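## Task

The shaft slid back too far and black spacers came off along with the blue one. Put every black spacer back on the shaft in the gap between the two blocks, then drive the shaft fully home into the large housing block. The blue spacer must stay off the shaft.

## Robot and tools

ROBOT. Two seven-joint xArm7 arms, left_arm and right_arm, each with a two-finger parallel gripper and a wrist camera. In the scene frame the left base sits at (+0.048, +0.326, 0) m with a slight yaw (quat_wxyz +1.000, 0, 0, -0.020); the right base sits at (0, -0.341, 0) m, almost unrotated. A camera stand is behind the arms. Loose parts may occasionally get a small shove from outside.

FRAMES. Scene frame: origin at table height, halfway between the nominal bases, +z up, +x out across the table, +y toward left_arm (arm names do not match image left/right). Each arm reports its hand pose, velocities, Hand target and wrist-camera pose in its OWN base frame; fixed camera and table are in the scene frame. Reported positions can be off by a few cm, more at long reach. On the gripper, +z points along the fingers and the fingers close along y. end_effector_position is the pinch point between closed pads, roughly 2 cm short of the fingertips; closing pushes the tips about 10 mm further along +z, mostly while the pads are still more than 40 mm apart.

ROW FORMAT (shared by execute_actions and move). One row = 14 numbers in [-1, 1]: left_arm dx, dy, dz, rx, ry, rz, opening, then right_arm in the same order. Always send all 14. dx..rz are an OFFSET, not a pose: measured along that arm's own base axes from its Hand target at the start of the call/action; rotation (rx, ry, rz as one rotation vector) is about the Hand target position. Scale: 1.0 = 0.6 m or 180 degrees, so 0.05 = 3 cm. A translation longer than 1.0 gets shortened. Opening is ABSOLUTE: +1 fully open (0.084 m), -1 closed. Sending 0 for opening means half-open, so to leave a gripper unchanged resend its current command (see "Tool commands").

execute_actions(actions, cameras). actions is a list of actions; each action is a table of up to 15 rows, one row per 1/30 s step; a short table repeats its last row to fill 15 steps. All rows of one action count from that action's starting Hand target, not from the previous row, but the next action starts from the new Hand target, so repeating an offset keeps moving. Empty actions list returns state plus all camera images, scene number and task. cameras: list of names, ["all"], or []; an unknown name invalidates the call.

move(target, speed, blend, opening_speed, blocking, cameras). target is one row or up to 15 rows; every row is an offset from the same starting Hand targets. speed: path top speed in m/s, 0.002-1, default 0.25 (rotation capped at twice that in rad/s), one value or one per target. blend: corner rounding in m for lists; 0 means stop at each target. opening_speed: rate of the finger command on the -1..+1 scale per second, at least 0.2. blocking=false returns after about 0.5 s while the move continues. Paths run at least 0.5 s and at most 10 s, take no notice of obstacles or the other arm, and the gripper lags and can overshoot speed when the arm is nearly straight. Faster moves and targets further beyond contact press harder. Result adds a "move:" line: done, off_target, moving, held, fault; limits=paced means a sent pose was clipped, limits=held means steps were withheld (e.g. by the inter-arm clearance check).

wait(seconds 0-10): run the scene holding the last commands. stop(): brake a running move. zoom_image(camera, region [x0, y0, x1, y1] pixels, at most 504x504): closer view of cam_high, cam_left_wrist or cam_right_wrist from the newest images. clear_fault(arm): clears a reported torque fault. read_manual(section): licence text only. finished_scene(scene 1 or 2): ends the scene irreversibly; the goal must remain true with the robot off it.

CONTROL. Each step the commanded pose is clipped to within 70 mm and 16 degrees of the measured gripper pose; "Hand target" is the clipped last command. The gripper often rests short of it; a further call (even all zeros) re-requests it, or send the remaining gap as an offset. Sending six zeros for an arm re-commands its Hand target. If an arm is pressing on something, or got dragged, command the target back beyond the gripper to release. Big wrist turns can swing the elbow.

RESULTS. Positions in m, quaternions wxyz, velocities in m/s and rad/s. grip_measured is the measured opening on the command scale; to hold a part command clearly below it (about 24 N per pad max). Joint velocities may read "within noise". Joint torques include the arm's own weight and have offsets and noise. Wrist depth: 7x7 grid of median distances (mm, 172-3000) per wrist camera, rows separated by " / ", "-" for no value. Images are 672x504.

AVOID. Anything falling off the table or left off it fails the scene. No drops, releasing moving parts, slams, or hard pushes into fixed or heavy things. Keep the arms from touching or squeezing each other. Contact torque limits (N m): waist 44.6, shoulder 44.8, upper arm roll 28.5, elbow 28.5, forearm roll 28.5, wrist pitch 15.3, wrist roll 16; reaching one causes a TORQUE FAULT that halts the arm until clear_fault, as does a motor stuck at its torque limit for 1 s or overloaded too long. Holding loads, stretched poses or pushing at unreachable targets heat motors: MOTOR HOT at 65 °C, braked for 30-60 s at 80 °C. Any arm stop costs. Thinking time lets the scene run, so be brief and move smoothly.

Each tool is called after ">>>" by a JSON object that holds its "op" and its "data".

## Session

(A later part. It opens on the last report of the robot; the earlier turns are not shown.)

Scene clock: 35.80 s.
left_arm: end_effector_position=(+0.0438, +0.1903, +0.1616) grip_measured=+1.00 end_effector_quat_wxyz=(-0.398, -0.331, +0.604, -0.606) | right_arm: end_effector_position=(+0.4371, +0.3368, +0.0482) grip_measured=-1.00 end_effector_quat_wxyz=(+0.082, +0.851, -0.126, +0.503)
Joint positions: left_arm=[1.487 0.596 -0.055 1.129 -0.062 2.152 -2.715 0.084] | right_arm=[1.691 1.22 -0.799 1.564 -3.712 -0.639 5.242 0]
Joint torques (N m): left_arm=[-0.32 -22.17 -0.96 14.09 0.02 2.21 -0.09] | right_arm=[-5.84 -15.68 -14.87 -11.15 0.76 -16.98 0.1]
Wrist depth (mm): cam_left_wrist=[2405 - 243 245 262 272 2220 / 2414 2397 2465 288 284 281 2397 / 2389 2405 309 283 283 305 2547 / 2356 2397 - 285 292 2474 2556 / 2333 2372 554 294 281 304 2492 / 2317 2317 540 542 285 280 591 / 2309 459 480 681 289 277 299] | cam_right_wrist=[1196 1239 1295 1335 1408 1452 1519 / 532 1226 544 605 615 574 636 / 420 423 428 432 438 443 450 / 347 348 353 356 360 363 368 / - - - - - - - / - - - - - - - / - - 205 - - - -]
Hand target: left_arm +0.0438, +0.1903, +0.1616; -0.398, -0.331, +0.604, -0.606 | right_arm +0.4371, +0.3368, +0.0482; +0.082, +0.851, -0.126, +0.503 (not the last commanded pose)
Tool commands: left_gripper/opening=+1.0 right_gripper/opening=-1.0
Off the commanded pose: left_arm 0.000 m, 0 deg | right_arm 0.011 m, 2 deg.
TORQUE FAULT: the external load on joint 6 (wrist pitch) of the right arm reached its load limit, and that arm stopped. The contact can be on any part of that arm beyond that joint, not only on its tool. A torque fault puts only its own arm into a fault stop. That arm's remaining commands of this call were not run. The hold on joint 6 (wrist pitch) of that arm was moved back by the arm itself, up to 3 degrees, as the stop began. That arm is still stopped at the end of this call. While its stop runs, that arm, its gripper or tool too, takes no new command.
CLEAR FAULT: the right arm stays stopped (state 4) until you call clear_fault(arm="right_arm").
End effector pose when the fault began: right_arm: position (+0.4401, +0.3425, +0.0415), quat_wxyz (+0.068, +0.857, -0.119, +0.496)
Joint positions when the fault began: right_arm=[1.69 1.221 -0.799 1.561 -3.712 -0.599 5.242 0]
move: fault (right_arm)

>>> {"op": "clear_fault", "data": {"arm": "right_arm", "cameras": ["cam_right_wrist"]}}

>>> {"op": "move", "data": {"target": [-0.15,0.04,0.08,-0.008,0.001,0.004,-1, 0,0,0,0,0,0,0], "speed": 0.0021, "blocking": false}}

>>> {"op": "stop", "data": {}}

Scene clock: 35.97 s.
left_arm: end_effector_position=(+0.0438, +0.1903, +0.1616) grip_measured=+1.00 end_effector_quat_wxyz=(-0.398, -0.331, +0.604, -0.606) | right_arm: end_effector_position=(+0.4371, +0.3368, +0.0482) grip_measured=-1.00 end_effector_quat_wxyz=(+0.082, +0.851, -0.126, +0.503)
Joint positions: left_arm=[1.487 0.596 -0.055 1.129 -0.062 2.152 -2.715 0.084] | right_arm=[1.691 1.22 -0.799 1.564 -3.712 -0.639 5.242 0]
Joint torques (N m): left_arm=[-0.63 -22.35 -0.76 13.72 0.06 2.13 0.14] | right_arm=[-5.88 -15.6 -14.8 -10.91 0.67 -16.72 0.21]
Wrist depth (mm): cam_left_wrist=[2448 - 243 246 261 272 2235 / 2439 2465 2501 289 285 280 2422 / 2397 2372 309 283 283 306 2566 / 2381 2348 - 285 292 2483 2538 / 2364 2372 552 294 280 305 2510 / 2309 2348 542 541 285 279 589 / 2325 458 478 681 289 277 298] | cam_right_wrist=[1184 1233 1285 1345 1397 1449 1509 / 530 1228 545 603 610 572 632 / 420 423 428 432 438 446 449 / 347 348 353 357 360 363 368 / - - - - - - - / - - - - - - - / - - 205 - - - -]
Hand target: left_arm +0.0438, +0.1903, +0.1616; -0.398, -0.331, +0.604, -0.606 | right_arm +0.4371, +0.3368, +0.0482; +0.082, +0.851, -0.126, +0.503 (not the last commanded pose)
Tool commands: left_gripper/opening=+1.0 right_gripper/opening=-1.0
Off the commanded pose: left_arm 0.000 m, 0 deg | right_arm 0.011 m, 2 deg.
TORQUE FAULT, CONTINUED: the right arm's stop, for the torque fault of joint 6 (wrist pitch) that an earlier result reported, is over. The call counts as one of the actions that you can send in this scene. The hold on joint 6 (wrist pitch) of that arm was moved back by the arm itself, up to 3 degrees, as the stop began. That arm's target is now where it stood when the stop ended, not its last command. That arm's gripper keeps its grip as last carried out, and that arm accepts commands again: back off and push less far.
CLEAR FAULT: your call cleared the right arm's torque fault. If a joint's load stays at its limit, that arm stops again at once.
camera_calibration:
cam_right_wrist: T_world_to_cam=[[-0.302003, -0.952711, 0.0337123, 0.478034], [-0.469182, 0.117758, -0.875215, 0.274445], [0.829857, -0.280135, -0.482558, -0.112234], [0, 0, 0, 1]] pos_world=[0.366271, 0.391669, 0.169924]
Images, in order (width x height): cam_right_wrist 672x504.

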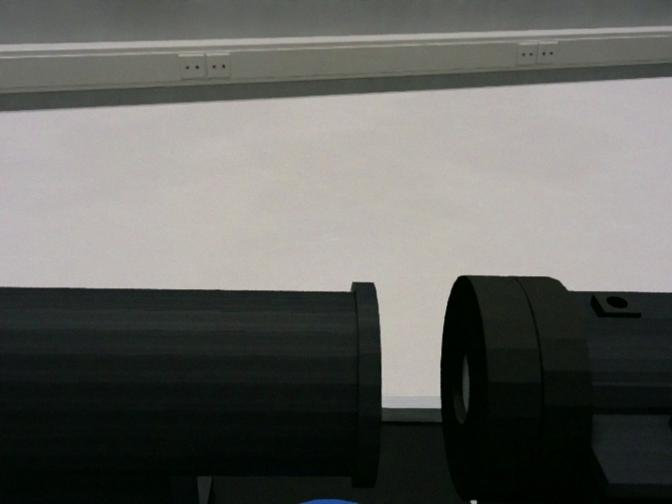

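Scene clock: 36.47 s.
left_arm: end_effector_position=(+0.0431, +0.1905, +0.1620) grip_measured=-1.00 end_effector_quat_wxyz=(-0.398, -0.331, +0.604, -0.606) | right_arm: end_effector_position=(+0.4372, +0.3377, +0.0481) grip_measured=-0.95 end_effector_quat_wxyz=(+0.081, +0.852, -0.125, +0.503)
Joint positions: left_arm=[1.488 0.596 -0.055 1.13 -0.06 2.154 -2.714 0] | right_arm=[1.691 1.22 -0.799 1.565 -3.712 -0.638 5.242 0.002]
Joint torques (N m): left_arm=[6.3 -26.07 3.75 16.35 2.36 3.99 1.01] | right_arm=[-14.12 -14.54 -16.68 -17.15 6.61 -14.92 -0.98]
Wrist depth (mm): cam_left_wrist=[2465 - 243 245 261 271 2264 / 2405 2457 280 289 285 281 2414 / 2422 2389 307 283 283 305 2538 / 2348 2414 - 285 293 2483 2528 / 2317 2348 551 294 281 306 2547 / 2309 2356 540 540 284 280 588 / 2286 459 480 720 287 276 307] | cam_right_wrist=[1186 1239 1271 1317 1402 1446 1509 / 532 1230 545 602 614 571 633 / 419 423 429 433 438 444 449 / 347 350 353 357 361 364 368 / - - - - - - - / - - - - - - - / - - 205 - - - -]
Hand target: left_arm +0.0429, +0.1906, +0.1621; -0.398, -0.331, +0.604, -0.606 | right_arm +0.4371, +0.3368, +0.0482; +0.082, +0.851, -0.126, +0.503
Tool commands: left_gripper/opening=-1.0 right_gripper/opening=+0.0
Off the commanded pose: left_arm 0.104 m, 2 deg | right_arm 0.001 m, 0 deg.
move: running

Scene clock: 36.70 s.
left_arm: end_effector_position=(+0.0429, +0.1906, +0.1621) grip_measured=-1.00 end_effector_quat_wxyz=(-0.398, -0.331, +0.604, -0.606) | right_arm: end_effector_position=(+0.4372, +0.3376, +0.0481) grip_measured=-0.95 end_effector_quat_wxyz=(+0.081, +0.852, -0.125, +0.503)
Joint positions: left_arm=[1.488 0.595 -0.055 1.13 -0.06 2.154 -2.714 0] | right_arm=[1.691 1.22 -0.799 1.565 -3.712 -0.638 5.242 0.002]
Joint velocities: within noise
Joint torques (N m): left_arm=[5.97 -26.03 3.36 16.55 2.31 4.05 0.98] | right_arm=[-17.54 -11.44 -17 -17.02 6.26 -14.83 -1.1]
Wrist depth (mm): cam_left_wrist=[2439 - 243 246 261 270 2294 / 2431 2405 276 290 285 281 2439 / 2348 2389 305 283 284 305 2556 / 2356 2356 - 284 294 2519 2510 / 2372 2414 551 293 280 309 2474 / 2340 2325 563 540 284 281 591 / 2309 461 469 720 - 275 311] | cam_right_wrist=[1182 1230 1295 1343 1388 1440 1509 / 531 1235 545 605 613 572 633 / 419 424 431 431 437 444 449 / 347 351 354 355 359 363 367 / - - - - - - - / - - - - - - - / - - 205 - - - -]
Hand target: left_arm +0.0429, +0.1906, +0.1621; -0.398, -0.331, +0.604, -0.606 (not the last commanded pose) | right_arm +0.4371, +0.3368, +0.0482; +0.082, +0.851, -0.126, +0.503
Tool commands: left_gripper/opening=-1.0 right_gripper/opening=+0.0
Off the commanded pose: left_arm 0.104 m, 2 deg | right_arm 0.001 m, 0 deg.
earlier move: stopped

>>> {"op": "move", "data": {"target": [[0,0,0,0,0,0,-1, 0,0,0,0,0,0,-1],[0,0,0,0,0,0,-1, -0.02,0.0115,0,-0.008,0.001,0.004,-1],[0,0,0,0,0,0,-1, -0.232,0.1,0.123,-0.008,0.001,0.004,-1]], "speed": [0.02,0.03,0.2], "cameras": ["cam_right_wrist"]}}

>>> {"op": "zoom_image", "data": {"camera": "cam_right_wrist", "region": [250, 300, 520, 500]}}

Scene clock: 39.43 s.
left_arm: end_effector_position=(+0.0429, +0.1906, +0.1621) grip_measured=-1.00 end_effector_quat_wxyz=(-0.398, -0.331, +0.604, -0.606) | right_arm: end_effector_position=(+0.2980, +0.3967, +0.1220) grip_measured=-1.00 end_effector_quat_wxyz=(+0.090, +0.852, -0.114, +0.503)
Joint positions: left_arm=[1.488 0.595 -0.055 1.13 -0.06 2.154 -2.714 0] | right_arm=[1.925 1.038 -0.754 1.581 -3.665 -0.97 5.177 0]
Joint torques (N m): left_arm=[6.48 -25.85 3.81 16.42 2.2 3.82 1.07] | right_arm=[6.61 -23.56 -10.29 11.4 0.92 -3.79 -1.5]
Wrist depth (mm): cam_left_wrist=[2389 - 242 245 260 271 2286 / 2439 2397 276 289 285 281 2414 / 2397 2389 305 283 283 305 2528 / 2356 2372 - 284 294 2528 2501 / 2364 2356 432 300 281 310 2528 / 2364 2340 505 - 285 280 591 / 2333 552 525 792 - 276 312] | cam_right_wrist=[1322 1372 1414 1480 1546 1611 1681 / 1327 1372 1431 1480 1578 1634 1690 / 594 604 620 633 640 659 675 / 491 501 507 517 529 538 547 / 419 286 286 288 289 294 435 / 352 329 310 342 327 291 393 / 303 299 301 312 314 311 334]
Hand target: left_arm +0.0429, +0.1906, +0.1621; -0.398, -0.331, +0.604, -0.606 | right_arm +0.2979, +0.3968, +0.1220; +0.090, +0.852, -0.114, +0.503
Off the commanded pose: left_arm 0.000 m, 0 deg | right_arm 0.000 m, 0 deg.
move: done
camera_calibration:
cam_right_wrist: T_world_to_cam=[[-0.289914, -0.955259, 0.0585726, 0.484979], [-0.473194, 0.0898763, -0.876361, 0.279026], [0.831887, -0.281786, -0.478079, 0.0551123], [0, 0, 0, 1]] pos_world=[0.226789, 0.453732, 0.242469]
Images, in order (width x height): cam_right_wrist 672x504.

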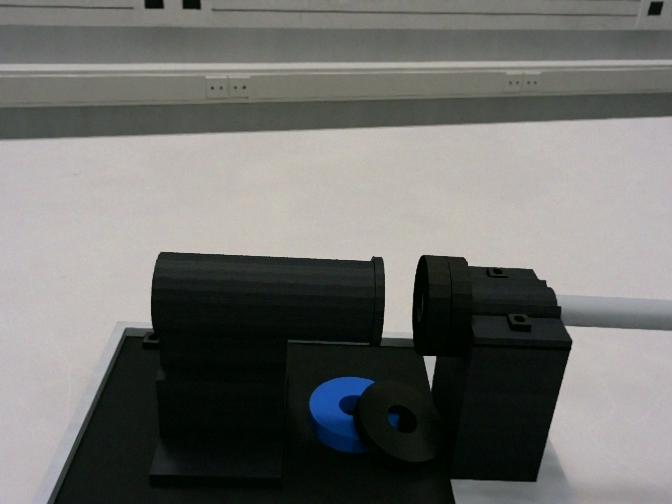

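Scaled by 1.867 from the camera's 672x504 image, which has a finer 960x720 frame.

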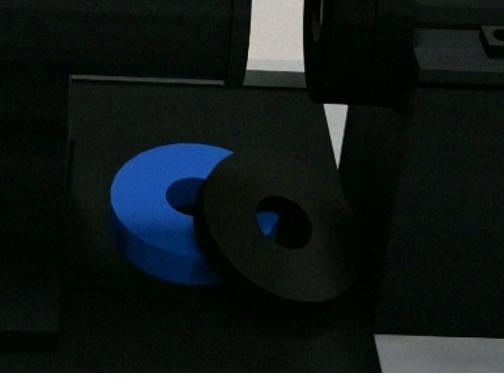

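>>> {"op": "move", "data": {"target": [[0,0,0,0,0,0,-1, 0.15,-0.09,-0.08,0.0142,0.0045,0.0049,-1],[0,0,0,0,0,0,-1, 0.2143,-0.0847,-0.127,0.0142,0.0045,0.0049,-1],[0,0,0,0,0,0,-1, 0.2143,-0.0847,-0.1467,0.0142,0.0045,0.0049,-1]], "speed": [0.2,0.08,0.02]}}

>>> {"op": "move", "data": {"target": [0,0,0,0,0,0,-1, 0,0,-0.0033,0,0,0,-1], "speed": 0.01}}

>>> {"op": "move", "data": {"target": [0,0,0,0,0,0,-1, 0,0,-0.0033,0,0,0,-1], "speed": 0.01}}

Scene clock: 42.47 s.
left_arm: end_effector_position=(+0.0429, +0.1906, +0.1621) grip_measured=-1.00 end_effector_quat_wxyz=(-0.398, -0.331, +0.604, -0.606) | right_arm: end_effector_position=(+0.4265, +0.3459, +0.0340) grip_measured=-1.00 end_effector_quat_wxyz=(+0.068, +0.858, -0.118, +0.495)
Joint positions: left_arm=[1.488 0.595 -0.055 1.13 -0.06 2.154 -2.714 0] | right_arm=[1.716 1.229 -0.786 1.549 -3.714 -0.609 5.272 0]
Joint torques (N m): left_arm=[6.39 -26.42 3.54 16.43 1.85 4.13 1.04] | right_arm=[-6.56 -13.74 -12.65 9.21 1.22 0.01 1.5]
Wrist depth (mm): cam_left_wrist=[2422 - 243 245 261 271 2242 / 2405 2448 276 289 286 281 2422 / 2405 2448 306 283 283 305 2547 / 2381 2397 - 284 294 2519 2528 / 2333 2381 576 294 281 310 2465 / 2340 2302 548 542 284 280 590 / 2279 537 463 526 - 276 311] | cam_right_wrist=[1188 1224 1276 1332 1375 1431 1455 / 471 474 518 526 486 534 541 / 400 405 407 410 414 389 393 / - - - - - - - / - - - - - - - / - - 216 217 - - - / - - 187 - - - -]
Hand target: left_arm +0.0429, +0.1906, +0.1621; -0.398, -0.331, +0.604, -0.606 | right_arm +0.4265, +0.3459, +0.0340; +0.068, +0.858, -0.118, +0.495
Off the commanded pose: left_arm 0.000 m, 0 deg | right_arm 0.000 m, 0 deg.
move: done

Scene clock: 43.17 s.
left_arm: end_effector_position=(+0.0429, +0.1906, +0.1621) grip_measured=-1.00 end_effector_quat_wxyz=(-0.398, -0.331, +0.604, -0.606) | right_arm: end_effector_position=(+0.4265, +0.3459, +0.0321) grip_measured=-1.00 end_effector_quat_wxyz=(+0.068, +0.858, -0.118, +0.496)
Joint positions: left_arm=[1.488 0.595 -0.055 1.13 -0.06 2.154 -2.714 0] | right_arm=[1.715 1.234 -0.785 1.552 -3.713 -0.608 5.275 0]
Joint torques (N m): left_arm=[6.05 -26.23 3.8 16.56 1.99 4.01 0.94] | right_arm=[-7.94 -11.84 -9.43 8.41 2.03 1.72 1.51]
Wrist depth (mm): cam_left_wrist=[2414 - 242 245 261 270 2302 / 2397 2457 276 290 285 281 2422 / 2397 2389 306 283 283 306 2575 / 2381 2381 - 284 293 2538 2510 / 2372 2389 2372 293 281 310 2474 / 2340 2372 549 542 285 280 591 / 2279 542 463 527 - 276 311] | cam_right_wrist=[1186 1241 1264 1337 1380 1431 1434 / 464 509 513 521 481 529 538 / 397 400 403 408 409 414 391 / - - - - - - - / - - - - - - - / - - 214 215 - - - / - - 191 - - - -]
Hand target: left_arm +0.0429, +0.1906, +0.1621; -0.398, -0.331, +0.604, -0.606 | right_arm +0.4265, +0.3459, +0.0320; +0.068, +0.858, -0.118, +0.495
Off the commanded pose: left_arm 0.000 m, 0 deg | right_arm 0.000 m, 0 deg.
move: done

Scene clock: 43.87 s.
left_arm: end_effector_position=(+0.0429, +0.1906, +0.1621) grip_measured=-1.00 end_effector_quat_wxyz=(-0.398, -0.331, +0.604, -0.606) | right_arm: end_effector_position=(+0.4265, +0.3459, +0.0303) grip_measured=-1.00 end_effector_quat_wxyz=(+0.068, +0.858, -0.118, +0.496)
Joint positions: left_arm=[1.488 0.595 -0.055 1.13 -0.06 2.154 -2.714 0] | right_arm=[1.714 1.239 -0.784 1.554 -3.712 -0.608 5.277 0]
Joint torques (N m): left_arm=[6.35 -26.57 3.6 16.22 2.16 4.12 1.13] | right_arm=[-16.3 -3.56 1.63 4.66 5.37 9.9 1.72]
Wrist depth (mm): cam_left_wrist=[2405 - 243 245 260 271 2271 / 2483 2414 276 289 285 281 2405 / 2364 2465 306 283 283 305 2528 / 2389 2364 - 284 295 2528 2538 / 2356 2381 2340 293 280 310 2439 / 2333 2348 552 545 284 281 590 / 2325 560 460 529 - 276 312] | cam_right_wrist=[1186 1230 1266 1332 1383 1422 1465 / 467 512 516 522 484 530 538 / 397 403 405 409 410 416 417 / - - - - - - - / - - - - - - - / - - 213 214 - - - / - - 190 - - - -]
Hand target: left_arm +0.0429, +0.1906, +0.1621; -0.398, -0.331, +0.604, -0.606 | right_arm +0.4265, +0.3459, +0.0300; +0.068, +0.858, -0.118, +0.495
Off the commanded pose: left_arm 0.000 m, 0 deg | right_arm 0.000 m, 0 deg.
move: done

>>> {"op": "move", "data": {"target": [[0,0,0,0,0,0,-1, 0,0,0.0017,0,0,0,-1],[0,0,0,0,0,0,-1, -0.04,0.011,0.0017,0,0,0,-1],[0,0,0,0,0,0,-1, -0.04,0.011,0.03,0,0,0,-1],[0,0,0,0,0,0,-1, -0.2143,0.0847,0.153,0,0,0,-1]], "speed": [0.02,0.03,0.05,0.2], "cameras": ["cam_right_wrist"]}}

>>> {"op": "zoom_image", "data": {"camera": "cam_right_wrist", "region": [250, 300, 520, 500]}}

Scene clock: 47.33 s.
left_arm: end_effector_position=(+0.0429, +0.1906, +0.1621) grip_measured=-1.00 end_effector_quat_wxyz=(-0.398, -0.331, +0.604, -0.606) | right_arm: end_effector_position=(+0.2980, +0.3967, +0.1218) grip_measured=-1.00 end_effector_quat_wxyz=(+0.068, +0.858, -0.118, +0.495)
Joint positions: left_arm=[1.488 0.595 -0.055 1.13 -0.06 2.154 -2.714 0] | right_arm=[1.946 1.004 -0.764 1.532 -3.67 -0.919 5.207 0]
Joint torques (N m): left_arm=[6.22 -26.18 3.41 16.22 2.03 4.2 0.87] | right_arm=[6.67 -22.75 -10.17 11.19 1.03 -3.79 -1.24]
Wrist depth (mm): cam_left_wrist=[2422 - 243 246 261 271 2235 / 2422 2448 276 290 285 281 2389 / 2389 2372 306 283 283 305 2547 / 2364 2348 - 284 294 2483 2519 / 2340 2381 508 300 281 310 2528 / 2309 2348 513 - 284 280 590 / 2279 553 532 793 - 276 312] | cam_right_wrist=[1330 1400 1422 1455 1533 1593 1653 / 1327 1383 1405 1462 1523 769 843 / 588 593 593 601 602 609 614 / 491 520 297 300 531 503 508 / 420 289 289 290 293 284 413 / 368 333 313 331 331 292 377 / 314 306 303 308 309 311 322]
Hand target: left_arm +0.0429, +0.1906, +0.1621; -0.398, -0.331, +0.604, -0.606 | right_arm +0.2979, +0.3968, +0.1218; +0.068, +0.858, -0.118, +0.495
Off the commanded pose: left_arm 0.000 m, 0 deg | right_arm 0.000 m, 0 deg.
move: done
camera_calibration:
cam_right_wrist: T_world_to_cam=[[-0.274628, -0.961347, 0.019805, 0.487603], [-0.48709, 0.121329, -0.864883, 0.269177], [0.829049, -0.247168, -0.501583, 0.0450115], [0, 0, 0, 1]] pos_world=[0.227706, 0.447222, 0.245727]
Images, in order (width x height): cam_right_wrist 672x504.

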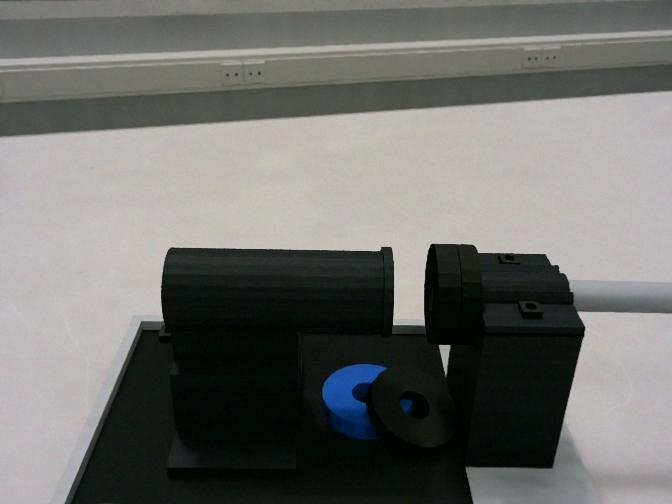

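Scaled by 1.867 from the camera's 672x504 image, which has a finer 960x720 frame.

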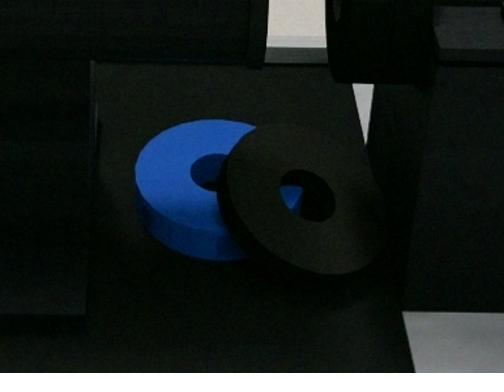

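>>> {"op": "move", "data": {"target": [[0,0,0,0,0,0,-1, 0.1915,-0.0703,-0.03,0.0298,0.107,0,-1],[0,0,0,0,0,0,-1, 0.1915,-0.0703,-0.1247,0.0298,0.107,0,-1],[0,0,0,0,0,0,-1, 0.2365,-0.0828,-0.1247,0.0298,0.107,0,-1]], "speed": [0.25,0.1,0.04]}}

>>> {"op": "move", "data": {"target": [0,0,0,0,0,0,-1, 0,0,-0.0042,0,0,0,-1], "speed": 0.01}}

>>> {"op": "move", "data": {"target": [0,0,0,0,0,0,-1, 0,0,-0.0033,0,0,0,-1], "speed": 0.01}}

Scene clock: 51.07 s.
left_arm: end_effector_position=(+0.0429, +0.1906, +0.1621) grip_measured=-1.00 end_effector_quat_wxyz=(-0.398, -0.331, +0.604, -0.606) | right_arm: end_effector_position=(+0.4398, +0.3471, +0.0470) grip_measured=-1.00 end_effector_quat_wxyz=(+0.046, +0.931, -0.128, +0.339)
Joint positions: left_arm=[1.488 0.595 -0.055 1.13 -0.06 2.154 -2.714 0] | right_arm=[1.379 0.937 -0.561 1.645 -3.534 -0.646 4.776 0]
Joint torques (N m): left_arm=[6.41 -26.13 3.3 16.48 2.13 3.98 1.01] | right_arm=[-6.69 -15.38 -7.51 13.51 -3.35 -0.66 -1.22]
Wrist depth (mm): cam_left_wrist=[2364 - 243 245 260 271 2206 / 2405 2465 278 289 286 280 2397 / 2381 587 306 283 283 306 2538 / 2356 548 - 284 294 2501 2538 / 2356 557 2405 294 281 310 2492 / 473 475 2356 - 284 280 588 / 548 569 1332 792 - 276 312] | cam_right_wrist=[337 338 340 342 343 345 348 / 303 303 305 298 308 310 312 / 267 269 269 271 272 274 275 / 246 247 248 249 256 258 259 / - - - - - - - / - - - - - - - / - - - - - - -]
Hand target: left_arm +0.0429, +0.1906, +0.1621; -0.398, -0.331, +0.604, -0.606 | right_arm +0.4398, +0.3471, +0.0470; +0.047, +0.931, -0.128, +0.339
Off the commanded pose: left_arm 0.000 m, 0 deg | right_arm 0.000 m, 0 deg.
move: done

Scene clock: 51.77 s.
left_arm: end_effector_position=(+0.0429, +0.1906, +0.1621) grip_measured=-1.00 end_effector_quat_wxyz=(-0.398, -0.331, +0.604, -0.606) | right_arm: end_effector_position=(+0.4399, +0.3470, +0.0445) grip_measured=-1.00 end_effector_quat_wxyz=(+0.047, +0.931, -0.128, +0.339)
Joint positions: left_arm=[1.488 0.595 -0.055 1.13 -0.06 2.154 -2.714 0] | right_arm=[1.379 0.943 -0.561 1.646 -3.534 -0.643 4.779 0]
Joint torques (N m): left_arm=[6.09 -26.46 3.66 16.45 2.01 3.81 1.01] | right_arm=[6.67 -15.53 -11.1 13.53 1.09 0.73 1.59]
Wrist depth (mm): cam_left_wrist=[2414 - 243 245 261 271 2228 / 2422 2422 277 289 285 281 2448 / 2405 596 306 283 284 305 2528 / 2381 551 - 284 294 2483 2510 / 2364 552 2414 293 280 310 2538 / 474 476 2372 - 285 280 590 / 549 569 1340 794 - 276 312] | cam_right_wrist=[332 333 337 337 340 341 344 / 299 300 302 303 305 297 307 / 264 265 266 268 268 270 271 / 242 244 245 246 254 254 256 / - - - - - - - / - - - - - - - / - - - - - - -]
Hand target: left_arm +0.0429, +0.1906, +0.1621; -0.398, -0.331, +0.604, -0.606 | right_arm +0.4398, +0.3471, +0.0445; +0.047, +0.931, -0.128, +0.339
Off the commanded pose: left_arm 0.000 m, 0 deg | right_arm 0.000 m, 0 deg.
move: done

Scene clock: 52.47 s.
left_arm: end_effector_position=(+0.0429, +0.1906, +0.1621) grip_measured=-1.00 end_effector_quat_wxyz=(-0.398, -0.331, +0.604, -0.606) | right_arm: end_effector_position=(+0.4398, +0.3471, +0.0425) grip_measured=-1.00 end_effector_quat_wxyz=(+0.047, +0.931, -0.128, +0.339)
Joint positions: left_arm=[1.488 0.595 -0.055 1.13 -0.06 2.154 -2.714 0] | right_arm=[1.379 0.947 -0.561 1.646 -3.533 -0.64 4.782 0]
Joint torques (N m): left_arm=[6.25 -26.56 3.3 16.39 1.95 4.01 1.18] | right_arm=[6.27 -15.31 -11.42 13.4 1.15 0.66 1.56]
Wrist depth (mm): cam_left_wrist=[2414 - 243 246 261 271 2242 / 2405 2457 277 289 285 281 2431 / 2381 596 306 283 284 305 2528 / 2364 546 - 284 295 2492 2538 / 2381 555 2422 294 280 310 2448 / 472 480 2356 - 284 280 590 / 551 554 1343 795 - 277 312] | cam_right_wrist=[329 330 332 334 336 338 340 / 295 296 298 300 301 293 304 / 261 263 264 265 265 267 268 / 240 247 249 249 250 252 253 / - - - - - - - / - - - - - - - / - - - - - - -]
Hand target: left_arm +0.0429, +0.1906, +0.1621; -0.398, -0.331, +0.604, -0.606 | right_arm +0.4398, +0.3471, +0.0425; +0.047, +0.931, -0.128, +0.339
Off the commanded pose: left_arm 0.000 m, 0 deg | right_arm 0.000 m, 0 deg.
move: done

>>> {"op": "move", "data": {"target": [0,0,0,0,0,0,-1, 0,0,-0.0035,0,0,0,-1], "speed": 0.02, "cameras": ["cam_right_wrist"]}}

Scene clock: 53.87 s.
left_arm: end_effector_position=(+0.0429, +0.1906, +0.1621) grip_measured=-1.00 end_effector_quat_wxyz=(-0.398, -0.331, +0.604, -0.606) | right_arm: end_effector_position=(+0.4398, +0.3471, +0.0404) grip_measured=-1.00 end_effector_quat_wxyz=(+0.047, +0.931, -0.128, +0.339)
Joint positions: left_arm=[1.488 0.595 -0.055 1.13 -0.06 2.154 -2.714 0] | right_arm=[1.379 0.952 -0.561 1.647 -3.533 -0.637 4.784 0]
Joint torques (N m): left_arm=[5.84 -26.33 3.64 16.53 1.83 4.17 1.12] | right_arm=[5.37 -14.79 -11.61 12.85 1.47 0.88 1.53]
Wrist depth (mm): cam_left_wrist=[2439 - 243 245 261 271 2235 / 2431 2448 277 290 286 281 2389 / 2372 596 305 283 284 305 2538 / 2372 547 - 284 294 2465 2519 / 2364 559 2356 294 281 309 2492 / 473 480 2381 - 285 280 588 / 552 556 1337 793 - 276 312] | cam_right_wrist=[324 326 329 330 332 333 336 / 291 293 295 296 298 291 300 / 258 259 261 262 263 264 265 / 244 244 246 247 248 249 250 / - - - - - - - / - - - - - - - / - - - - - - -]
Hand target: left_arm +0.0429, +0.1906, +0.1621; -0.398, -0.331, +0.604, -0.606 | right_arm +0.4398, +0.3471, +0.0404; +0.047, +0.931, -0.128, +0.339
Off the commanded pose: left_arm 0.000 m, 0 deg | right_arm 0.000 m, 0 deg.
move: done
camera_calibration:
cam_right_wrist: T_world_to_cam=[[-0.267696, -0.963278, 0.0208359, 0.477965], [-0.74285, 0.19257, -0.641164, 0.352604], [0.613607, -0.187115, -0.767121, -0.0409982], [0, 0, 0, 1]] pos_world=[0.415037, 0.384841, 0.184667]
Images, in order (width x height): cam_right_wrist 672x504.

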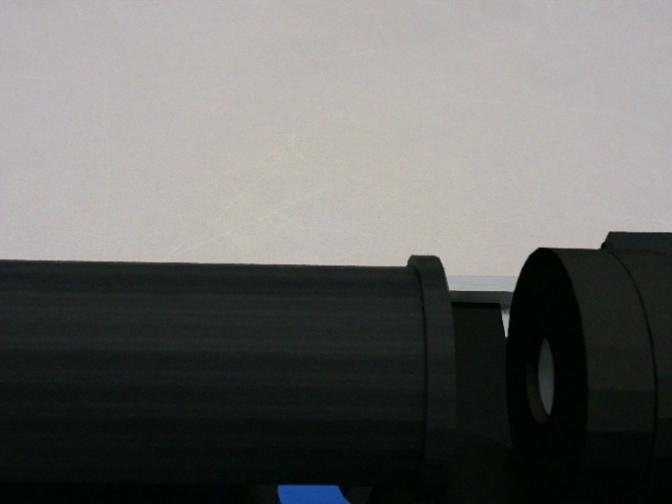

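>>> {"op": "move", "data": {"target": [0,0,0,0,0,0,-1, 0,0,-0.0033,0,0,0,-1], "speed": 0.02}}

>>> {"op": "move", "data": {"target": [0,0,0,0,0,0,-1, 0,0,-0.0025,0,0,0,-1], "speed": 0.02}}

Scene clock: 54.73 s.
left_arm: end_effector_position=(+0.0429, +0.1906, +0.1621) grip_measured=-1.00 end_effector_quat_wxyz=(-0.398, -0.331, +0.604, -0.606) | right_arm: end_effector_position=(+0.4398, +0.3471, +0.0384) grip_measured=-1.00 end_effector_quat_wxyz=(+0.047, +0.931, -0.128, +0.339)
Joint positions: left_arm=[1.488 0.595 -0.055 1.13 -0.06 2.154 -2.714 0] | right_arm=[1.38 0.956 -0.561 1.648 -3.532 -0.634 4.787 0]
Joint torques (N m): left_arm=[5.66 -26.03 3.53 16.34 1.78 3.92 0.93] | right_arm=[6 -14.76 -10.9 12.8 1.29 0.83 1.4]
Wrist depth (mm): cam_left_wrist=[2465 - 242 245 261 271 2264 / 2405 2439 278 290 285 281 2414 / 2389 597 306 283 283 305 2547 / 2381 550 - 284 294 2431 2528 / 2381 564 2356 294 281 310 2483 / 473 483 2372 - 284 280 589 / 554 549 1343 787 - 276 312] | cam_right_wrist=[321 323 325 327 329 331 333 / 289 291 291 293 295 287 298 / 256 257 258 258 260 261 262 / 241 242 243 244 - - - / - - - - - - - / - - - - - - - / - - - - - - -]
Hand target: left_arm +0.0429, +0.1906, +0.1621; -0.398, -0.331, +0.604, -0.606 | right_arm +0.4398, +0.3471, +0.0384; +0.047, +0.931, -0.128, +0.339
Off the commanded pose: left_arm 0.000 m, 0 deg | right_arm 0.000 m, 0 deg.
move: done

Scene clock: 55.43 s.
left_arm: end_effector_position=(+0.0429, +0.1906, +0.1621) grip_measured=-1.00 end_effector_quat_wxyz=(-0.398, -0.331, +0.604, -0.606) | right_arm: end_effector_position=(+0.4398, +0.3471, +0.0369) grip_measured=-1.00 end_effector_quat_wxyz=(+0.047, +0.931, -0.128, +0.339)
Joint positions: left_arm=[1.488 0.595 -0.055 1.13 -0.06 2.154 -2.714 0] | right_arm=[1.38 0.959 -0.561 1.648 -3.532 -0.632 4.789 0]
Joint torques (N m): left_arm=[5.91 -26.25 3.57 16.42 2.36 3.92 0.96] | right_arm=[5.66 -15.08 -11.07 12.86 1.41 0.78 1.55]
Wrist depth (mm): cam_left_wrist=[2465 - 243 245 260 271 2242 / 2414 2422 278 289 285 281 2414 / 2405 594 306 283 283 305 2556 / 2364 551 - 284 294 2457 2510 / 2325 567 2397 293 281 310 2519 / 472 483 2389 - 285 280 588 / 549 551 1332 792 - 277 311] | cam_right_wrist=[319 320 323 324 325 328 329 / 286 288 290 290 293 285 294 / 253 255 256 257 258 259 260 / 240 240 241 242 - - - / - - - - - - - / - - - - - - - / - - - - - - -]
Hand target: left_arm +0.0429, +0.1906, +0.1621; -0.398, -0.331, +0.604, -0.606 | right_arm +0.4398, +0.3471, +0.0369; +0.047, +0.931, -0.128, +0.339
Off the commanded pose: left_arm 0.000 m, 0 deg | right_arm 0.000 m, 0 deg.
move: done

>>> {"op": "move", "data": {"target": [0,0,0,0,0,0,-1, 0,0,-0.0028,0,0,0,-1], "speed": 0.02}}

>>> {"op": "move", "data": {"target": [0,0,0,0,0,0,-1, 0,0,-0.0022,0,0,0,-1], "speed": 0.02}}

Scene clock: 56.30 s.
left_arm: end_effector_position=(+0.0429, +0.1906, +0.1621) grip_measured=-1.00 end_effector_quat_wxyz=(-0.398, -0.331, +0.604, -0.606) | right_arm: end_effector_position=(+0.4398, +0.3471, +0.0352) grip_measured=-1.00 end_effector_quat_wxyz=(+0.047, +0.931, -0.128, +0.339)
Joint positions: left_arm=[1.488 0.595 -0.055 1.13 -0.06 2.154 -2.714 0] | right_arm=[1.38 0.963 -0.561 1.648 -3.531 -0.63 4.791 0]
Joint torques (N m): left_arm=[6.17 -26.59 3.61 16.43 1.64 3.88 1.08] | right_arm=[5.98 -14.89 -10.78 13.27 1.6 0.7 1.49]
Wrist depth (mm): cam_left_wrist=[2405 - 243 245 260 271 2264 / 2422 2422 277 290 285 281 2414 / 2422 597 306 283 283 305 2547 / 2356 548 - 284 294 2448 2519 / 2348 573 2389 294 280 310 2501 / 473 481 2356 - 284 281 588 / 553 551 1340 785 - 277 311] | cam_right_wrist=[315 318 319 321 323 324 327 / 284 284 287 287 290 282 292 / 251 252 253 254 255 257 258 / 237 238 239 - - - - / - - - - - - - / - - - - - - - / - - - - - - -]
Hand target: left_arm +0.0429, +0.1906, +0.1621; -0.398, -0.331, +0.604, -0.606 | right_arm +0.4398, +0.3471, +0.0352; +0.047, +0.931, -0.128, +0.339
Off the commanded pose: left_arm 0.000 m, 0 deg | right_arm 0.000 m, 0 deg.
move: done

Scene clock: 57.00 s.
left_arm: end_effector_position=(+0.0429, +0.1906, +0.1621) grip_measured=-1.00 end_effector_quat_wxyz=(-0.398, -0.331, +0.604, -0.606) | right_arm: end_effector_position=(+0.4398, +0.3471, +0.0339) grip_measured=-1.00 end_effector_quat_wxyz=(+0.047, +0.931, -0.128, +0.339)
Joint positions: left_arm=[1.488 0.595 -0.055 1.13 -0.06 2.154 -2.714 0] | right_arm=[1.38 0.966 -0.561 1.649 -3.531 -0.628 4.792 0]
Joint torques (N m): left_arm=[6.49 -26.33 3.59 16.22 2.02 3.94 1.03] | right_arm=[5.98 -14.14 -10.81 12.34 1.54 0.99 1.49]
Wrist depth (mm): cam_left_wrist=[2381 - 242 245 260 270 2228 / 2414 2414 278 289 285 281 2465 / 2340 598 306 283 283 305 2519 / 2389 547 - 284 294 2528 2528 / 2348 2372 2397 294 280 310 2501 / 473 482 2389 - 285 280 589 / 550 486 1353 793 - 276 311] | cam_right_wrist=[313 315 316 318 321 322 324 / 281 283 285 285 287 280 290 / 249 251 251 252 253 254 256 / 236 237 - - - - - / - - - - - - - / - - - - - - - / - - - - - - -]
Hand target: left_arm +0.0429, +0.1906, +0.1621; -0.398, -0.331, +0.604, -0.606 | right_arm +0.4398, +0.3471, +0.0339; +0.047, +0.931, -0.128, +0.339
Off the commanded pose: left_arm 0.000 m, 0 deg | right_arm 0.000 m, 0 deg.
move: done

>>> {"op": "move", "data": {"target": [[0,0,0,0,0,0,-1, -0.035,0.0097,0,0,0,0,-1],[0,0,0,0,0,0,-1, -0.2363,0.0832,0.1468,-0.0298,-0.107,0,-1]], "speed": [0.04,0.25], "cameras": ["cam_right_wrist"]}}

Scene clock: 63.43 s.
left_arm: end_effector_position=(+0.0429, +0.1906, +0.1621) grip_measured=-1.00 end_effector_quat_wxyz=(-0.398, -0.331, +0.604, -0.606) | right_arm: end_effector_position=(+0.2981, +0.3970, +0.1220) grip_measured=-1.00 end_effector_quat_wxyz=(+0.068, +0.858, -0.118, +0.495)
Joint positions: left_arm=[1.488 0.595 -0.055 1.13 -0.06 2.154 -2.714 0] | right_arm=[1.953 1.011 -0.777 1.535 -3.655 -0.916 5.194 0]
Joint torques (N m): left_arm=[5.94 -26.35 3.33 16.2 1.9 3.97 1.02] | right_arm=[7.1 -13.52 -14.62 11.29 -4.08 -3.76 1.61]
Wrist depth (mm): cam_left_wrist=[2389 - 242 245 260 271 2213 / 2372 2457 276 289 285 281 2414 / 2364 2422 305 283 283 305 2538 / 2381 2405 - 285 294 2492 2483 / 2356 2356 507 300 281 310 2457 / 2348 2389 515 - 284 280 588 / 2340 555 532 794 - 276 312] | cam_right_wrist=[1332 1375 1411 1468 1526 1596 1649 / 1327 1380 1408 1440 1529 768 847 / 587 590 596 602 604 610 614 / 489 520 298 301 531 502 508 / 421 290 289 291 294 284 413 / 368 333 313 332 329 298 378 / 314 306 303 309 310 311 323]
Hand target: left_arm +0.0429, +0.1906, +0.1621; -0.398, -0.331, +0.604, -0.606 | right_arm +0.2981, +0.3970, +0.1220; +0.068, +0.858, -0.118, +0.495
Off the commanded pose: left_arm 0.000 m, 0 deg | right_arm 0.000 m, 0 deg.
move: done
camera_calibration:
cam_right_wrist: T_world_to_cam=[[-0.274535, -0.961374, 0.0197821, 0.487815], [-0.487108, 0.121304, -0.864876, 0.269389], [0.82907, -0.247074, -0.501595, 0.0450346], [0, 0, 0, 1]] pos_world=[0.227806, 0.447421, 0.245927]
Images, in order (width x height): cam_right_wrist 672x504.

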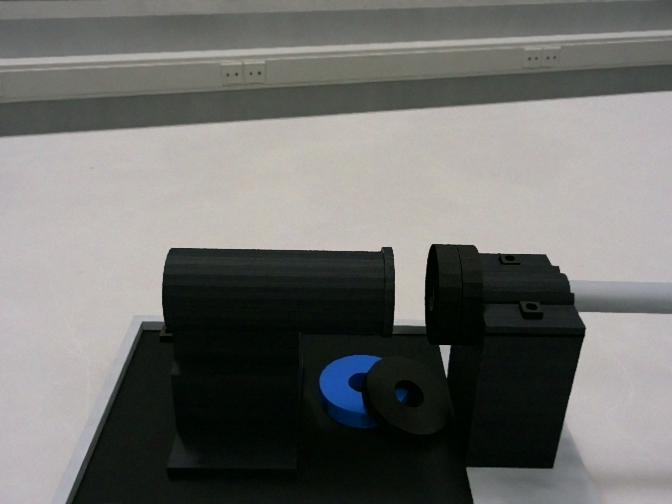

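>>> {"op": "move", "data": {"target": [[0,0,0,0,0,0,-1, 0.1915,-0.0742,-0.1317,0,0,0,-1],[0,0,0,0,0,0,-1, 0.2433,-0.0888,-0.1317,0,0,0,-1]], "speed": [0.15,0.04], "cameras": ["cam_right_wrist"]}}

>>> {"op": "move", "data": {"target": [0,0,0,0,0,0,-1, 0,0,-0.0033,0,0,0,-1], "speed": 0.02}}

Scene clock: 66.83 s.
left_arm: end_effector_position=(+0.0429, +0.1906, +0.1621) grip_measured=-1.00 end_effector_quat_wxyz=(-0.398, -0.331, +0.604, -0.606) | right_arm: end_effector_position=(+0.4440, +0.3437, +0.0430) grip_measured=-1.00 end_effector_quat_wxyz=(+0.068, +0.858, -0.118, +0.495)
Joint positions: left_arm=[1.488 0.595 -0.055 1.13 -0.06 2.154 -2.714 0] | right_arm=[1.679 1.221 -0.801 1.573 -3.707 -0.599 5.227 0]
Joint torques (N m): left_arm=[6.19 -26.58 3.67 16.23 1.73 4.06 1.08] | right_arm=[-6.7 -14.04 -15.79 9.4 -3.78 0.3 -1.37]
Wrist depth (mm): cam_left_wrist=[2439 - 243 245 261 271 2257 / 2465 2405 276 290 285 281 2414 / 2356 2422 305 284 284 306 2547 / 2333 2381 - 284 294 2501 2538 / 2340 2381 541 294 281 310 2519 / 2317 2333 554 533 284 280 590 / 2286 461 473 748 - 277 311] | cam_right_wrist=[1190 1220 1244 1300 1375 1408 1480 / 497 542 504 553 515 564 568 / 396 399 402 406 409 413 414 / 331 332 335 356 340 360 343 / - - - - - - - / - - - - - - - / - - 190 - - - -]
Hand target: left_arm +0.0429, +0.1906, +0.1621; -0.398, -0.331, +0.604, -0.606 | right_arm +0.4440, +0.3437, +0.0430; +0.068, +0.858, -0.118, +0.495
Off the commanded pose: left_arm 0.000 m, 0 deg | right_arm 0.000 m, 0 deg.
move: done
camera_calibration:
cam_right_wrist: T_world_to_cam=[[-0.274548, -0.961371, 0.0197582, 0.478295], [-0.4871, 0.121331, -0.864877, 0.278573], [0.82907, -0.247074, -0.501595, -0.128697], [0, 0, 0, 1]] pos_world=[0.373706, 0.394221, 0.166927]
Images, in order (width x height): cam_right_wrist 672x504.

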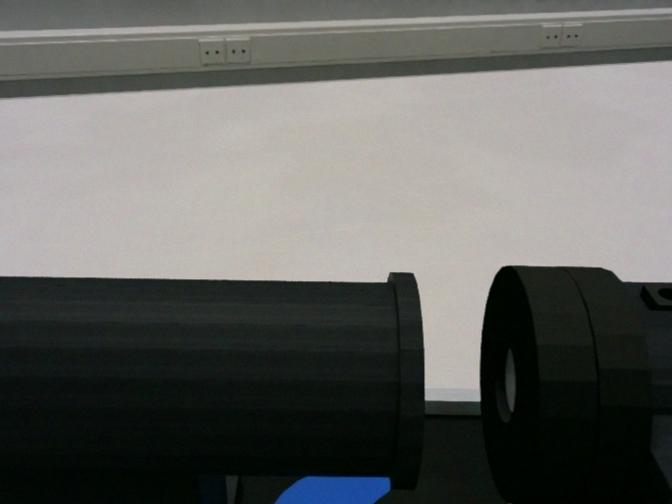

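Scene clock: 67.53 s.
left_arm: end_effector_position=(+0.0429, +0.1906, +0.1621) grip_measured=-1.00 end_effector_quat_wxyz=(-0.398, -0.331, +0.604, -0.606) | right_arm: end_effector_position=(+0.4440, +0.3437, +0.0411) grip_measured=-1.00 end_effector_quat_wxyz=(+0.068, +0.858, -0.118, +0.496)
Joint positions: left_arm=[1.488 0.595 -0.055 1.13 -0.06 2.154 -2.714 0] | right_arm=[1.678 1.226 -0.8 1.576 -3.706 -0.598 5.23 0]
Joint torques (N m): left_arm=[5.84 -26.29 3.61 16.22 1.65 4.03 1.16] | right_arm=[-11.38 -8.32 -5.5 5.95 3.52 3.42 1.57]
Wrist depth (mm): cam_left_wrist=[2405 - 242 245 261 271 2220 / 2405 2397 276 290 285 281 2389 / 2356 2422 306 283 283 305 2575 / 2397 2389 - 284 294 2519 2538 / 2317 2364 538 294 281 309 2474 / 2317 2389 554 532 284 280 588 / 2317 458 473 718 - 276 311] | cam_right_wrist=[1190 1215 1271 1312 1369 1425 1483 / 494 540 504 552 513 560 570 / 396 398 401 404 407 410 412 / 347 332 335 336 338 360 342 / - - - - - - - / - - - - - - - / - - 188 - - - -]
Hand target: left_arm +0.0429, +0.1906, +0.1621; -0.398, -0.331, +0.604, -0.606 | right_arm +0.4440, +0.3437, +0.0410; +0.068, +0.858, -0.118, +0.495
Off the commanded pose: left_arm 0.000 m, 0 deg | right_arm 0.000 m, 0 deg.
move: done

>>> {"op": "move", "data": {"target": [0,0,0,0,0,0,-1, -0.0385,0.0107,0,0,0,0,-1], "speed": 0.03}}

>>> {"op": "move", "data": {"target": [[0,0,0,0,0,0,-1, 0,0,0.04,0,0,0,-1],[0,0,0,0,0,0,-1, -0.2048,0.0781,0.135,0,0,0,-1]], "speed": [0.06,0.25], "cameras": ["cam_right_wrist"]}}

Scene clock: 69.63 s.
left_arm: end_effector_position=(+0.0429, +0.1906, +0.1621) grip_measured=-1.00 end_effector_quat_wxyz=(-0.398, -0.331, +0.604, -0.606) | right_arm: end_effector_position=(+0.4210, +0.3501, +0.0410) grip_measured=-1.00 end_effector_quat_wxyz=(+0.068, +0.858, -0.118, +0.495)
Joint positions: left_arm=[1.488 0.595 -0.055 1.13 -0.06 2.154 -2.714 0] | right_arm=[1.73 1.216 -0.795 1.552 -3.693 -0.624 5.247 0]
Joint torques (N m): left_arm=[6.32 -26.36 3.42 16.48 1.54 4.01 1.08] | right_arm=[7.11 -22.9 -12.43 2.99 1.01 -3.79 1.54]
Wrist depth (mm): cam_left_wrist=[2457 - 242 245 261 271 2235 / 2397 2431 276 290 285 281 2397 / 2405 2422 305 283 284 305 2510 / 2405 2381 - 284 294 2547 2528 / 2340 2397 2397 293 281 309 2538 / 2364 2348 537 - 285 280 589 / 2309 548 459 509 - 276 312] | cam_right_wrist=[1188 1239 1276 1337 1391 1431 1490 / 491 537 497 548 509 560 564 / 392 395 399 429 405 434 408 / - - - - - - - / - - - - - - - / - - 217 214 - - - / - - 190 183 185 - -]
Hand target: left_arm +0.0429, +0.1906, +0.1621; -0.398, -0.331, +0.604, -0.606 | right_arm +0.4209, +0.3501, +0.0410; +0.068, +0.858, -0.118, +0.495
Off the commanded pose: left_arm 0.000 m, 0 deg | right_arm 0.000 m, 0 deg.
move: done

Scene clock: 71.43 s.
left_arm: end_effector_position=(+0.0429, +0.1906, +0.1621) grip_measured=-1.00 end_effector_quat_wxyz=(-0.398, -0.331, +0.604, -0.606) | right_arm: end_effector_position=(+0.2981, +0.3970, +0.1220) grip_measured=-1.00 end_effector_quat_wxyz=(+0.068, +0.858, -0.118, +0.495)
Joint positions: left_arm=[1.488 0.595 -0.055 1.13 -0.06 2.154 -2.714 0] | right_arm=[1.952 1.01 -0.776 1.535 -3.656 -0.916 5.196 0]
Joint torques (N m): left_arm=[6.41 -25.87 3.48 16.4 1.67 3.75 1.08] | right_arm=[6.47 -22.75 -10.72 11.36 0.96 -3.67 -1.29]
Wrist depth (mm): cam_left_wrist=[2448 - 242 245 260 271 2264 / 2364 2422 276 289 285 281 2381 / 2364 2431 305 282 284 305 2538 / 2364 2431 - 284 294 2501 2519 / 2356 2405 507 301 281 310 2519 / 2325 2348 513 - 285 280 589 / 2309 555 530 792 - 277 312] | cam_right_wrist=[1330 1375 1414 1483 1519 1593 1657 / 1332 1369 1405 1446 1519 774 849 / 589 593 596 601 606 609 613 / 490 521 298 301 532 506 508 / 420 290 290 290 294 283 413 / 368 333 312 332 334 298 377 / 314 305 303 308 310 311 323]
Hand target: left_arm +0.0429, +0.1906, +0.1621; -0.398, -0.331, +0.604, -0.606 | right_arm +0.2981, +0.3970, +0.1220; +0.068, +0.858, -0.118, +0.495
Off the commanded pose: left_arm 0.000 m, 0 deg | right_arm 0.000 m, 0 deg.
move: done
camera_calibration:
cam_right_wrist: T_world_to_cam=[[-0.274628, -0.961347, 0.019805, 0.487819], [-0.48709, 0.121329, -0.864883, 0.269375], [0.829049, -0.247168, -0.501583, 0.0450783], [0, 0, 0, 1]] pos_world=[0.227806, 0.447422, 0.245927]
Images, in order (width x height): cam_right_wrist 672x504.

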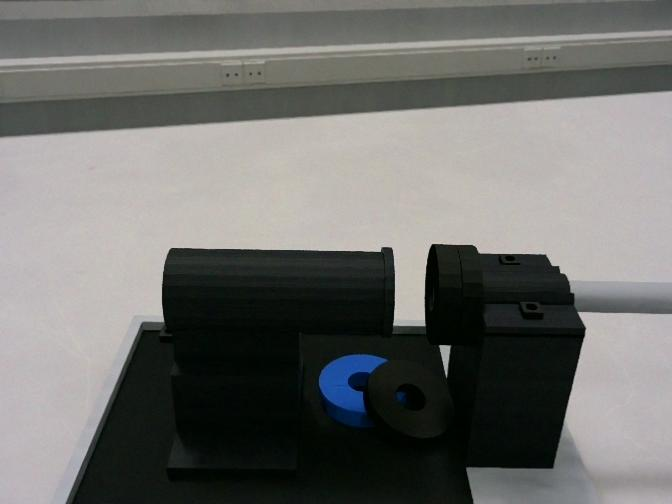

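>>> {"op": "move", "data": {"target": [[0,0,0,0,0,0,-1, 0.1915,-0.0742,-0.1322,0,0,0,-1],[0,0,0,0,0,0,-1, 0.2453,-0.0893,-0.1322,0,0,0,-1],[0,0,0,0,0,0,-1, 0.2453,-0.0893,-0.1362,0,0,0,-1]], "speed": [0.15,0.04,0.02]}}

>>> {"op": "move", "data": {"target": [0,0,0,0,0,0,-1, 0,0,-0.0022,0,0,0,-1], "speed": 0.02}}

Scene clock: 74.70 s.
left_arm: end_effector_position=(+0.0429, +0.1906, +0.1621) grip_measured=-1.00 end_effector_quat_wxyz=(-0.398, -0.331, +0.604, -0.606) | right_arm: end_effector_position=(+0.4453, +0.3434, +0.0406) grip_measured=-1.00 end_effector_quat_wxyz=(+0.068, +0.858, -0.118, +0.496)
Joint positions: left_arm=[1.488 0.595 -0.055 1.13 -0.06 2.154 -2.714 0] | right_arm=[1.675 1.227 -0.799 1.578 -3.709 -0.597 5.231 0]
Joint torques (N m): left_arm=[6.01 -26.2 3.51 16.23 1.64 3.96 1.19] | right_arm=[-13.02 -6.19 -1.91 5.36 4.22 6.71 1.44]
Wrist depth (mm): cam_left_wrist=[2448 - 242 245 261 271 2257 / 2405 2457 276 289 284 281 2465 / 2405 2414 305 282 283 304 2538 / 2397 2381 - 284 294 2519 2538 / 2309 2381 537 294 280 310 2501 / 2340 2389 558 530 284 281 589 / 2257 457 473 715 - 277 312] | cam_right_wrist=[1190 1224 1250 1307 1366 1408 1487 / 494 543 505 552 517 564 571 / 395 398 402 403 407 412 413 / 329 331 334 337 338 359 343 / - - - - - - - / - - - - - - - / - - 188 - - - -]
Hand target: left_arm +0.0429, +0.1906, +0.1621; -0.398, -0.331, +0.604, -0.606 | right_arm +0.4452, +0.3434, +0.0403; +0.068, +0.858, -0.118, +0.495
Off the commanded pose: left_arm 0.000 m, 0 deg | right_arm 0.000 m, 0 deg.
move: done

Scene clock: 75.40 s.
left_arm: end_effector_position=(+0.0429, +0.1906, +0.1621) grip_measured=-1.00 end_effector_quat_wxyz=(-0.398, -0.331, +0.604, -0.606) | right_arm: end_effector_position=(+0.4452, +0.3433, +0.0392) grip_measured=-1.00 end_effector_quat_wxyz=(+0.068, +0.858, -0.118, +0.496)
Joint positions: left_arm=[1.488 0.595 -0.055 1.13 -0.06 2.154 -2.714 0] | right_arm=[1.674 1.231 -0.798 1.58 -3.708 -0.596 5.233 0]
Joint torques (N m): left_arm=[5.86 -25.7 3.64 16.15 1.66 4.03 1.09] | right_arm=[-18.92 0.06 6.69 1.77 7.07 9.91 1.46]
Wrist depth (mm): cam_left_wrist=[2431 - 243 245 261 271 2271 / 2448 2422 275 290 285 281 2431 / 2372 2431 305 283 284 305 2547 / 2397 2348 - 284 294 2528 2547 / 2333 2364 537 294 280 309 2528 / 2340 2340 558 531 284 280 590 / 2309 458 474 721 - 277 311] | cam_right_wrist=[1188 1230 1250 1292 1369 1428 1477 / 497 545 507 555 511 565 569 / 395 398 401 404 407 410 412 / 329 331 333 337 339 359 340 / - - - - - - - / - - - - - - - / - - 188 - - - -]
Hand target: left_arm +0.0429, +0.1906, +0.1621; -0.398, -0.331, +0.604, -0.606 | right_arm +0.4452, +0.3434, +0.0389; +0.068, +0.858, -0.118, +0.495
Off the commanded pose: left_arm 0.000 m, 0 deg | right_arm 0.000 m, 0 deg.
move: done

>>> {"op": "move", "data": {"target": [0,0,0,0,0,0,-1, -0.0401,0.0112,0,0,0,0,-1], "speed": 0.03}}

>>> {"op": "move", "data": {"target": [[0,0,0,0,0,0,-1, 0,0,0.04,0,0,0,-1],[0,0,0,0,0,0,-1, -0.2051,0.0781,0.1382,0,0,0,-1]], "speed": [0.06,0.25], "cameras": ["cam_right_wrist"]}}

Scene clock: 76.70 s.
left_arm: end_effector_position=(+0.0429, +0.1906, +0.1621) grip_measured=-1.00 end_effector_quat_wxyz=(-0.398, -0.331, +0.604, -0.606) | right_arm: end_effector_position=(+0.4212, +0.3501, +0.0389) grip_measured=-1.00 end_effector_quat_wxyz=(+0.068, +0.858, -0.118, +0.495)
Joint positions: left_arm=[1.488 0.595 -0.055 1.13 -0.06 2.154 -2.714 0] | right_arm=[1.728 1.221 -0.793 1.554 -3.694 -0.623 5.251 0]
Joint torques (N m): left_arm=[6.3 -26.43 3.56 16.32 1.64 4.07 1.11] | right_arm=[6.5 -23.13 -12.69 3.1 1.11 -3.88 1.46]
Wrist depth (mm): cam_left_wrist=[2431 - 243 245 261 271 2249 / 2431 2431 276 289 285 281 2457 / 2356 2448 305 283 283 305 2547 / 2381 2340 - 284 294 2519 2528 / 2356 2356 2356 293 281 309 2501 / 2302 2317 537 - 284 281 591 / 2286 - 457 509 - 277 312] | cam_right_wrist=[1192 1239 1283 1322 1397 1428 1480 / 484 530 494 539 503 549 559 / 414 415 394 424 400 401 405 / - - - - - - - / - - - - - - - / - - 214 210 197 - - / - - 187 181 188 - -]
Hand target: left_arm +0.0429, +0.1906, +0.1621; -0.398, -0.331, +0.604, -0.606 | right_arm +0.4212, +0.3501, +0.0389; +0.068, +0.858, -0.118, +0.495
Off the commanded pose: left_arm 0.000 m, 0 deg | right_arm 0.000 m, 0 deg.
move: done

Scene clock: 78.50 s.
left_arm: end_effector_position=(+0.0429, +0.1906, +0.1621) grip_measured=-1.00 end_effector_quat_wxyz=(-0.398, -0.331, +0.604, -0.606) | right_arm: end_effector_position=(+0.2982, +0.3970, +0.1219) grip_measured=-1.00 end_effector_quat_wxyz=(+0.068, +0.858, -0.118, +0.495)
Joint positions: left_arm=[1.488 0.595 -0.055 1.13 -0.06 2.154 -2.714 0] | right_arm=[1.951 1.01 -0.775 1.535 -3.658 -0.916 5.197 0]
Joint torques (N m): left_arm=[6.32 -26.27 3.67 16.23 1.41 4.01 0.95] | right_arm=[6.08 -22.63 -10.41 11.43 0.92 -3.89 -1.36]
Wrist depth (mm): cam_left_wrist=[2414 - 242 245 261 271 2220 / 2364 2465 276 289 285 281 2372 / 2431 2448 305 283 283 305 2556 / 2381 2389 - 284 293 2474 2538 / 2348 2381 510 301 281 309 2492 / 2294 2317 512 - 285 280 588 / 2294 551 534 794 - 277 311] | cam_right_wrist=[1325 1397 1417 1458 1533 1582 1669 / 1327 1375 1431 1440 1529 768 840 / 590 593 593 601 603 608 612 / 490 521 298 300 530 505 510 / 421 290 289 290 294 284 412 / 366 334 312 335 330 297 377 / 314 306 303 308 310 310 323]
Hand target: left_arm +0.0429, +0.1906, +0.1621; -0.398, -0.331, +0.604, -0.606 | right_arm +0.2981, +0.3970, +0.1219; +0.068, +0.858, -0.118, +0.495
Off the commanded pose: left_arm 0.000 m, 0 deg | right_arm 0.000 m, 0 deg.
move: done
camera_calibration:
cam_right_wrist: T_world_to_cam=[[-0.274628, -0.961347, 0.019805, 0.48785], [-0.48709, 0.121329, -0.864883, 0.269251], [0.829049, -0.247168, -0.501583, 0.0448951], [0, 0, 0, 1]] pos_world=[0.227906, 0.447422, 0.245727]
Images, in order (width x height): cam_right_wrist 672x504.

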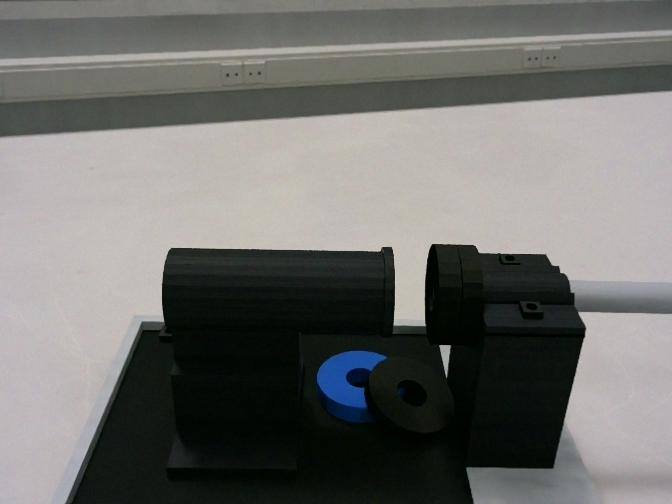

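>>> {"op": "move", "data": {"target": [[0,0,0,0,0,0,-1, -0.05,-0.25,0.1,0,0,0,-1],[0,0,0.15,0,0,0,0.1, -0.05,-0.45,0.1,0,0,0,-1],[0.5503,-0.6557,0.06,0.139,0.187,0.201,0.1, -0.05,-0.45,0.1,0,0,0,-1]], "speed": 0.3, "cameras": ["cam_left_wrist","cam_high"]}}

Scene clock: 85.00 s.
left_arm: end_effector_position=(+0.3731, -0.2029, +0.1981) grip_measured=+0.09 end_effector_quat_wxyz=(+0.269, +0.731, -0.449, +0.437) | right_arm: end_effector_position=(+0.2681, +0.1270, +0.1819) grip_measured=-1.00 end_effector_quat_wxyz=(+0.068, +0.858, -0.118, +0.495)
Joint positions: left_arm=[0.88 -0.69 -0.989 0.366 -1.871 1.308 -4.125 0.048] | right_arm=[2.911 0.577 -1.5 0.352 -4.023 -0.622 5.609 0]
Joint torques (N m): left_arm=[6.29 5.7 6.87 21.78 -2.84 -1.35 1.17] | right_arm=[6.54 0.62 -8.7 2.66 -3.29 -0.36 1.23]
Wrist depth (mm): cam_left_wrist=[1428 1686 2074 2119 1951 1862 1732 / 1480 1758 2138 1071 1996 1888 1758 / 1533 1715 786 841 844 835 841 / 650 646 650 650 652 655 653 / 555 530 557 556 557 558 560 / 467 466 450 468 332 450 468 / 402 402 402 388 293 343 404] | cam_right_wrist=[1322 1383 1414 1477 1529 1634 1711 / 1402 1452 1539 1567 1626 1665 1767 / 732 738 744 747 753 762 765 / 612 614 618 621 623 629 631 / 525 528 532 531 536 538 539 / 460 461 464 463 465 469 453 / 294 295 396 400 400 402 402]
Hand target: left_arm +0.3731, -0.2029, +0.1981; +0.269, +0.731, -0.449, +0.437 | right_arm +0.2681, +0.1270, +0.1819; +0.068, +0.858, -0.118, +0.495
Off the commanded pose: left_arm 0.000 m, 0 deg | right_arm 0.000 m, 0 deg.
move: done; limits=paced
camera_calibration:
cam_left_wrist: T_world_to_cam=[[-0.880415, -0.474203, 0.000129371, 0.266786], [-0.219027, 0.406407, -0.887051, 0.413311], [0.42059, -0.781002, -0.461671, -0.0874904], [0, 0, 0, 1]] pos_world=[0.362206, -0.109792, 0.326202]
Images, in order (width x height): cam_high 672x504, cam_left_wrist 672x504.

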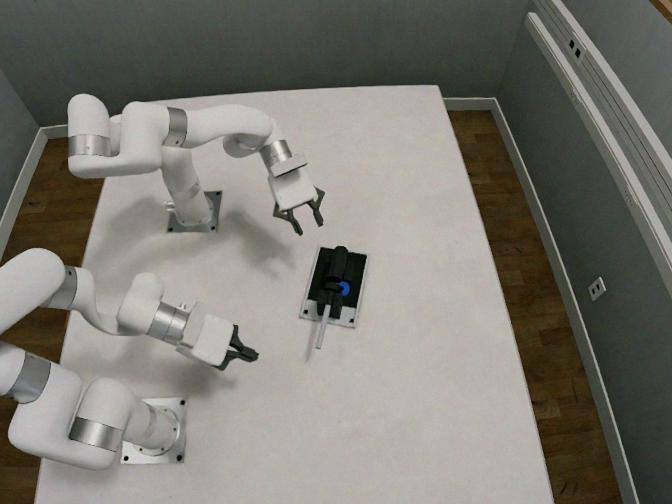

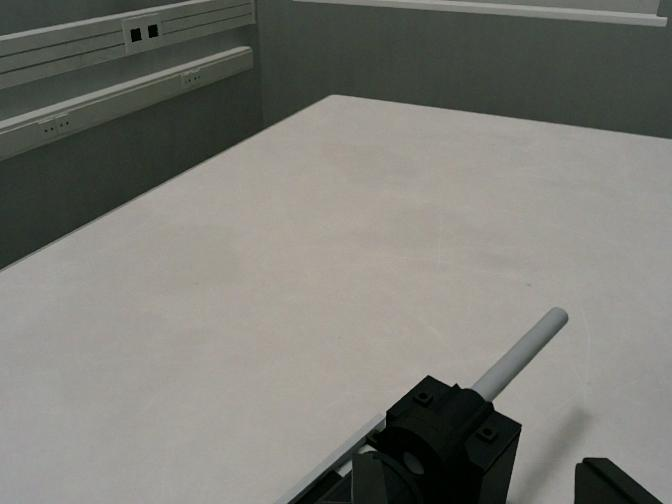

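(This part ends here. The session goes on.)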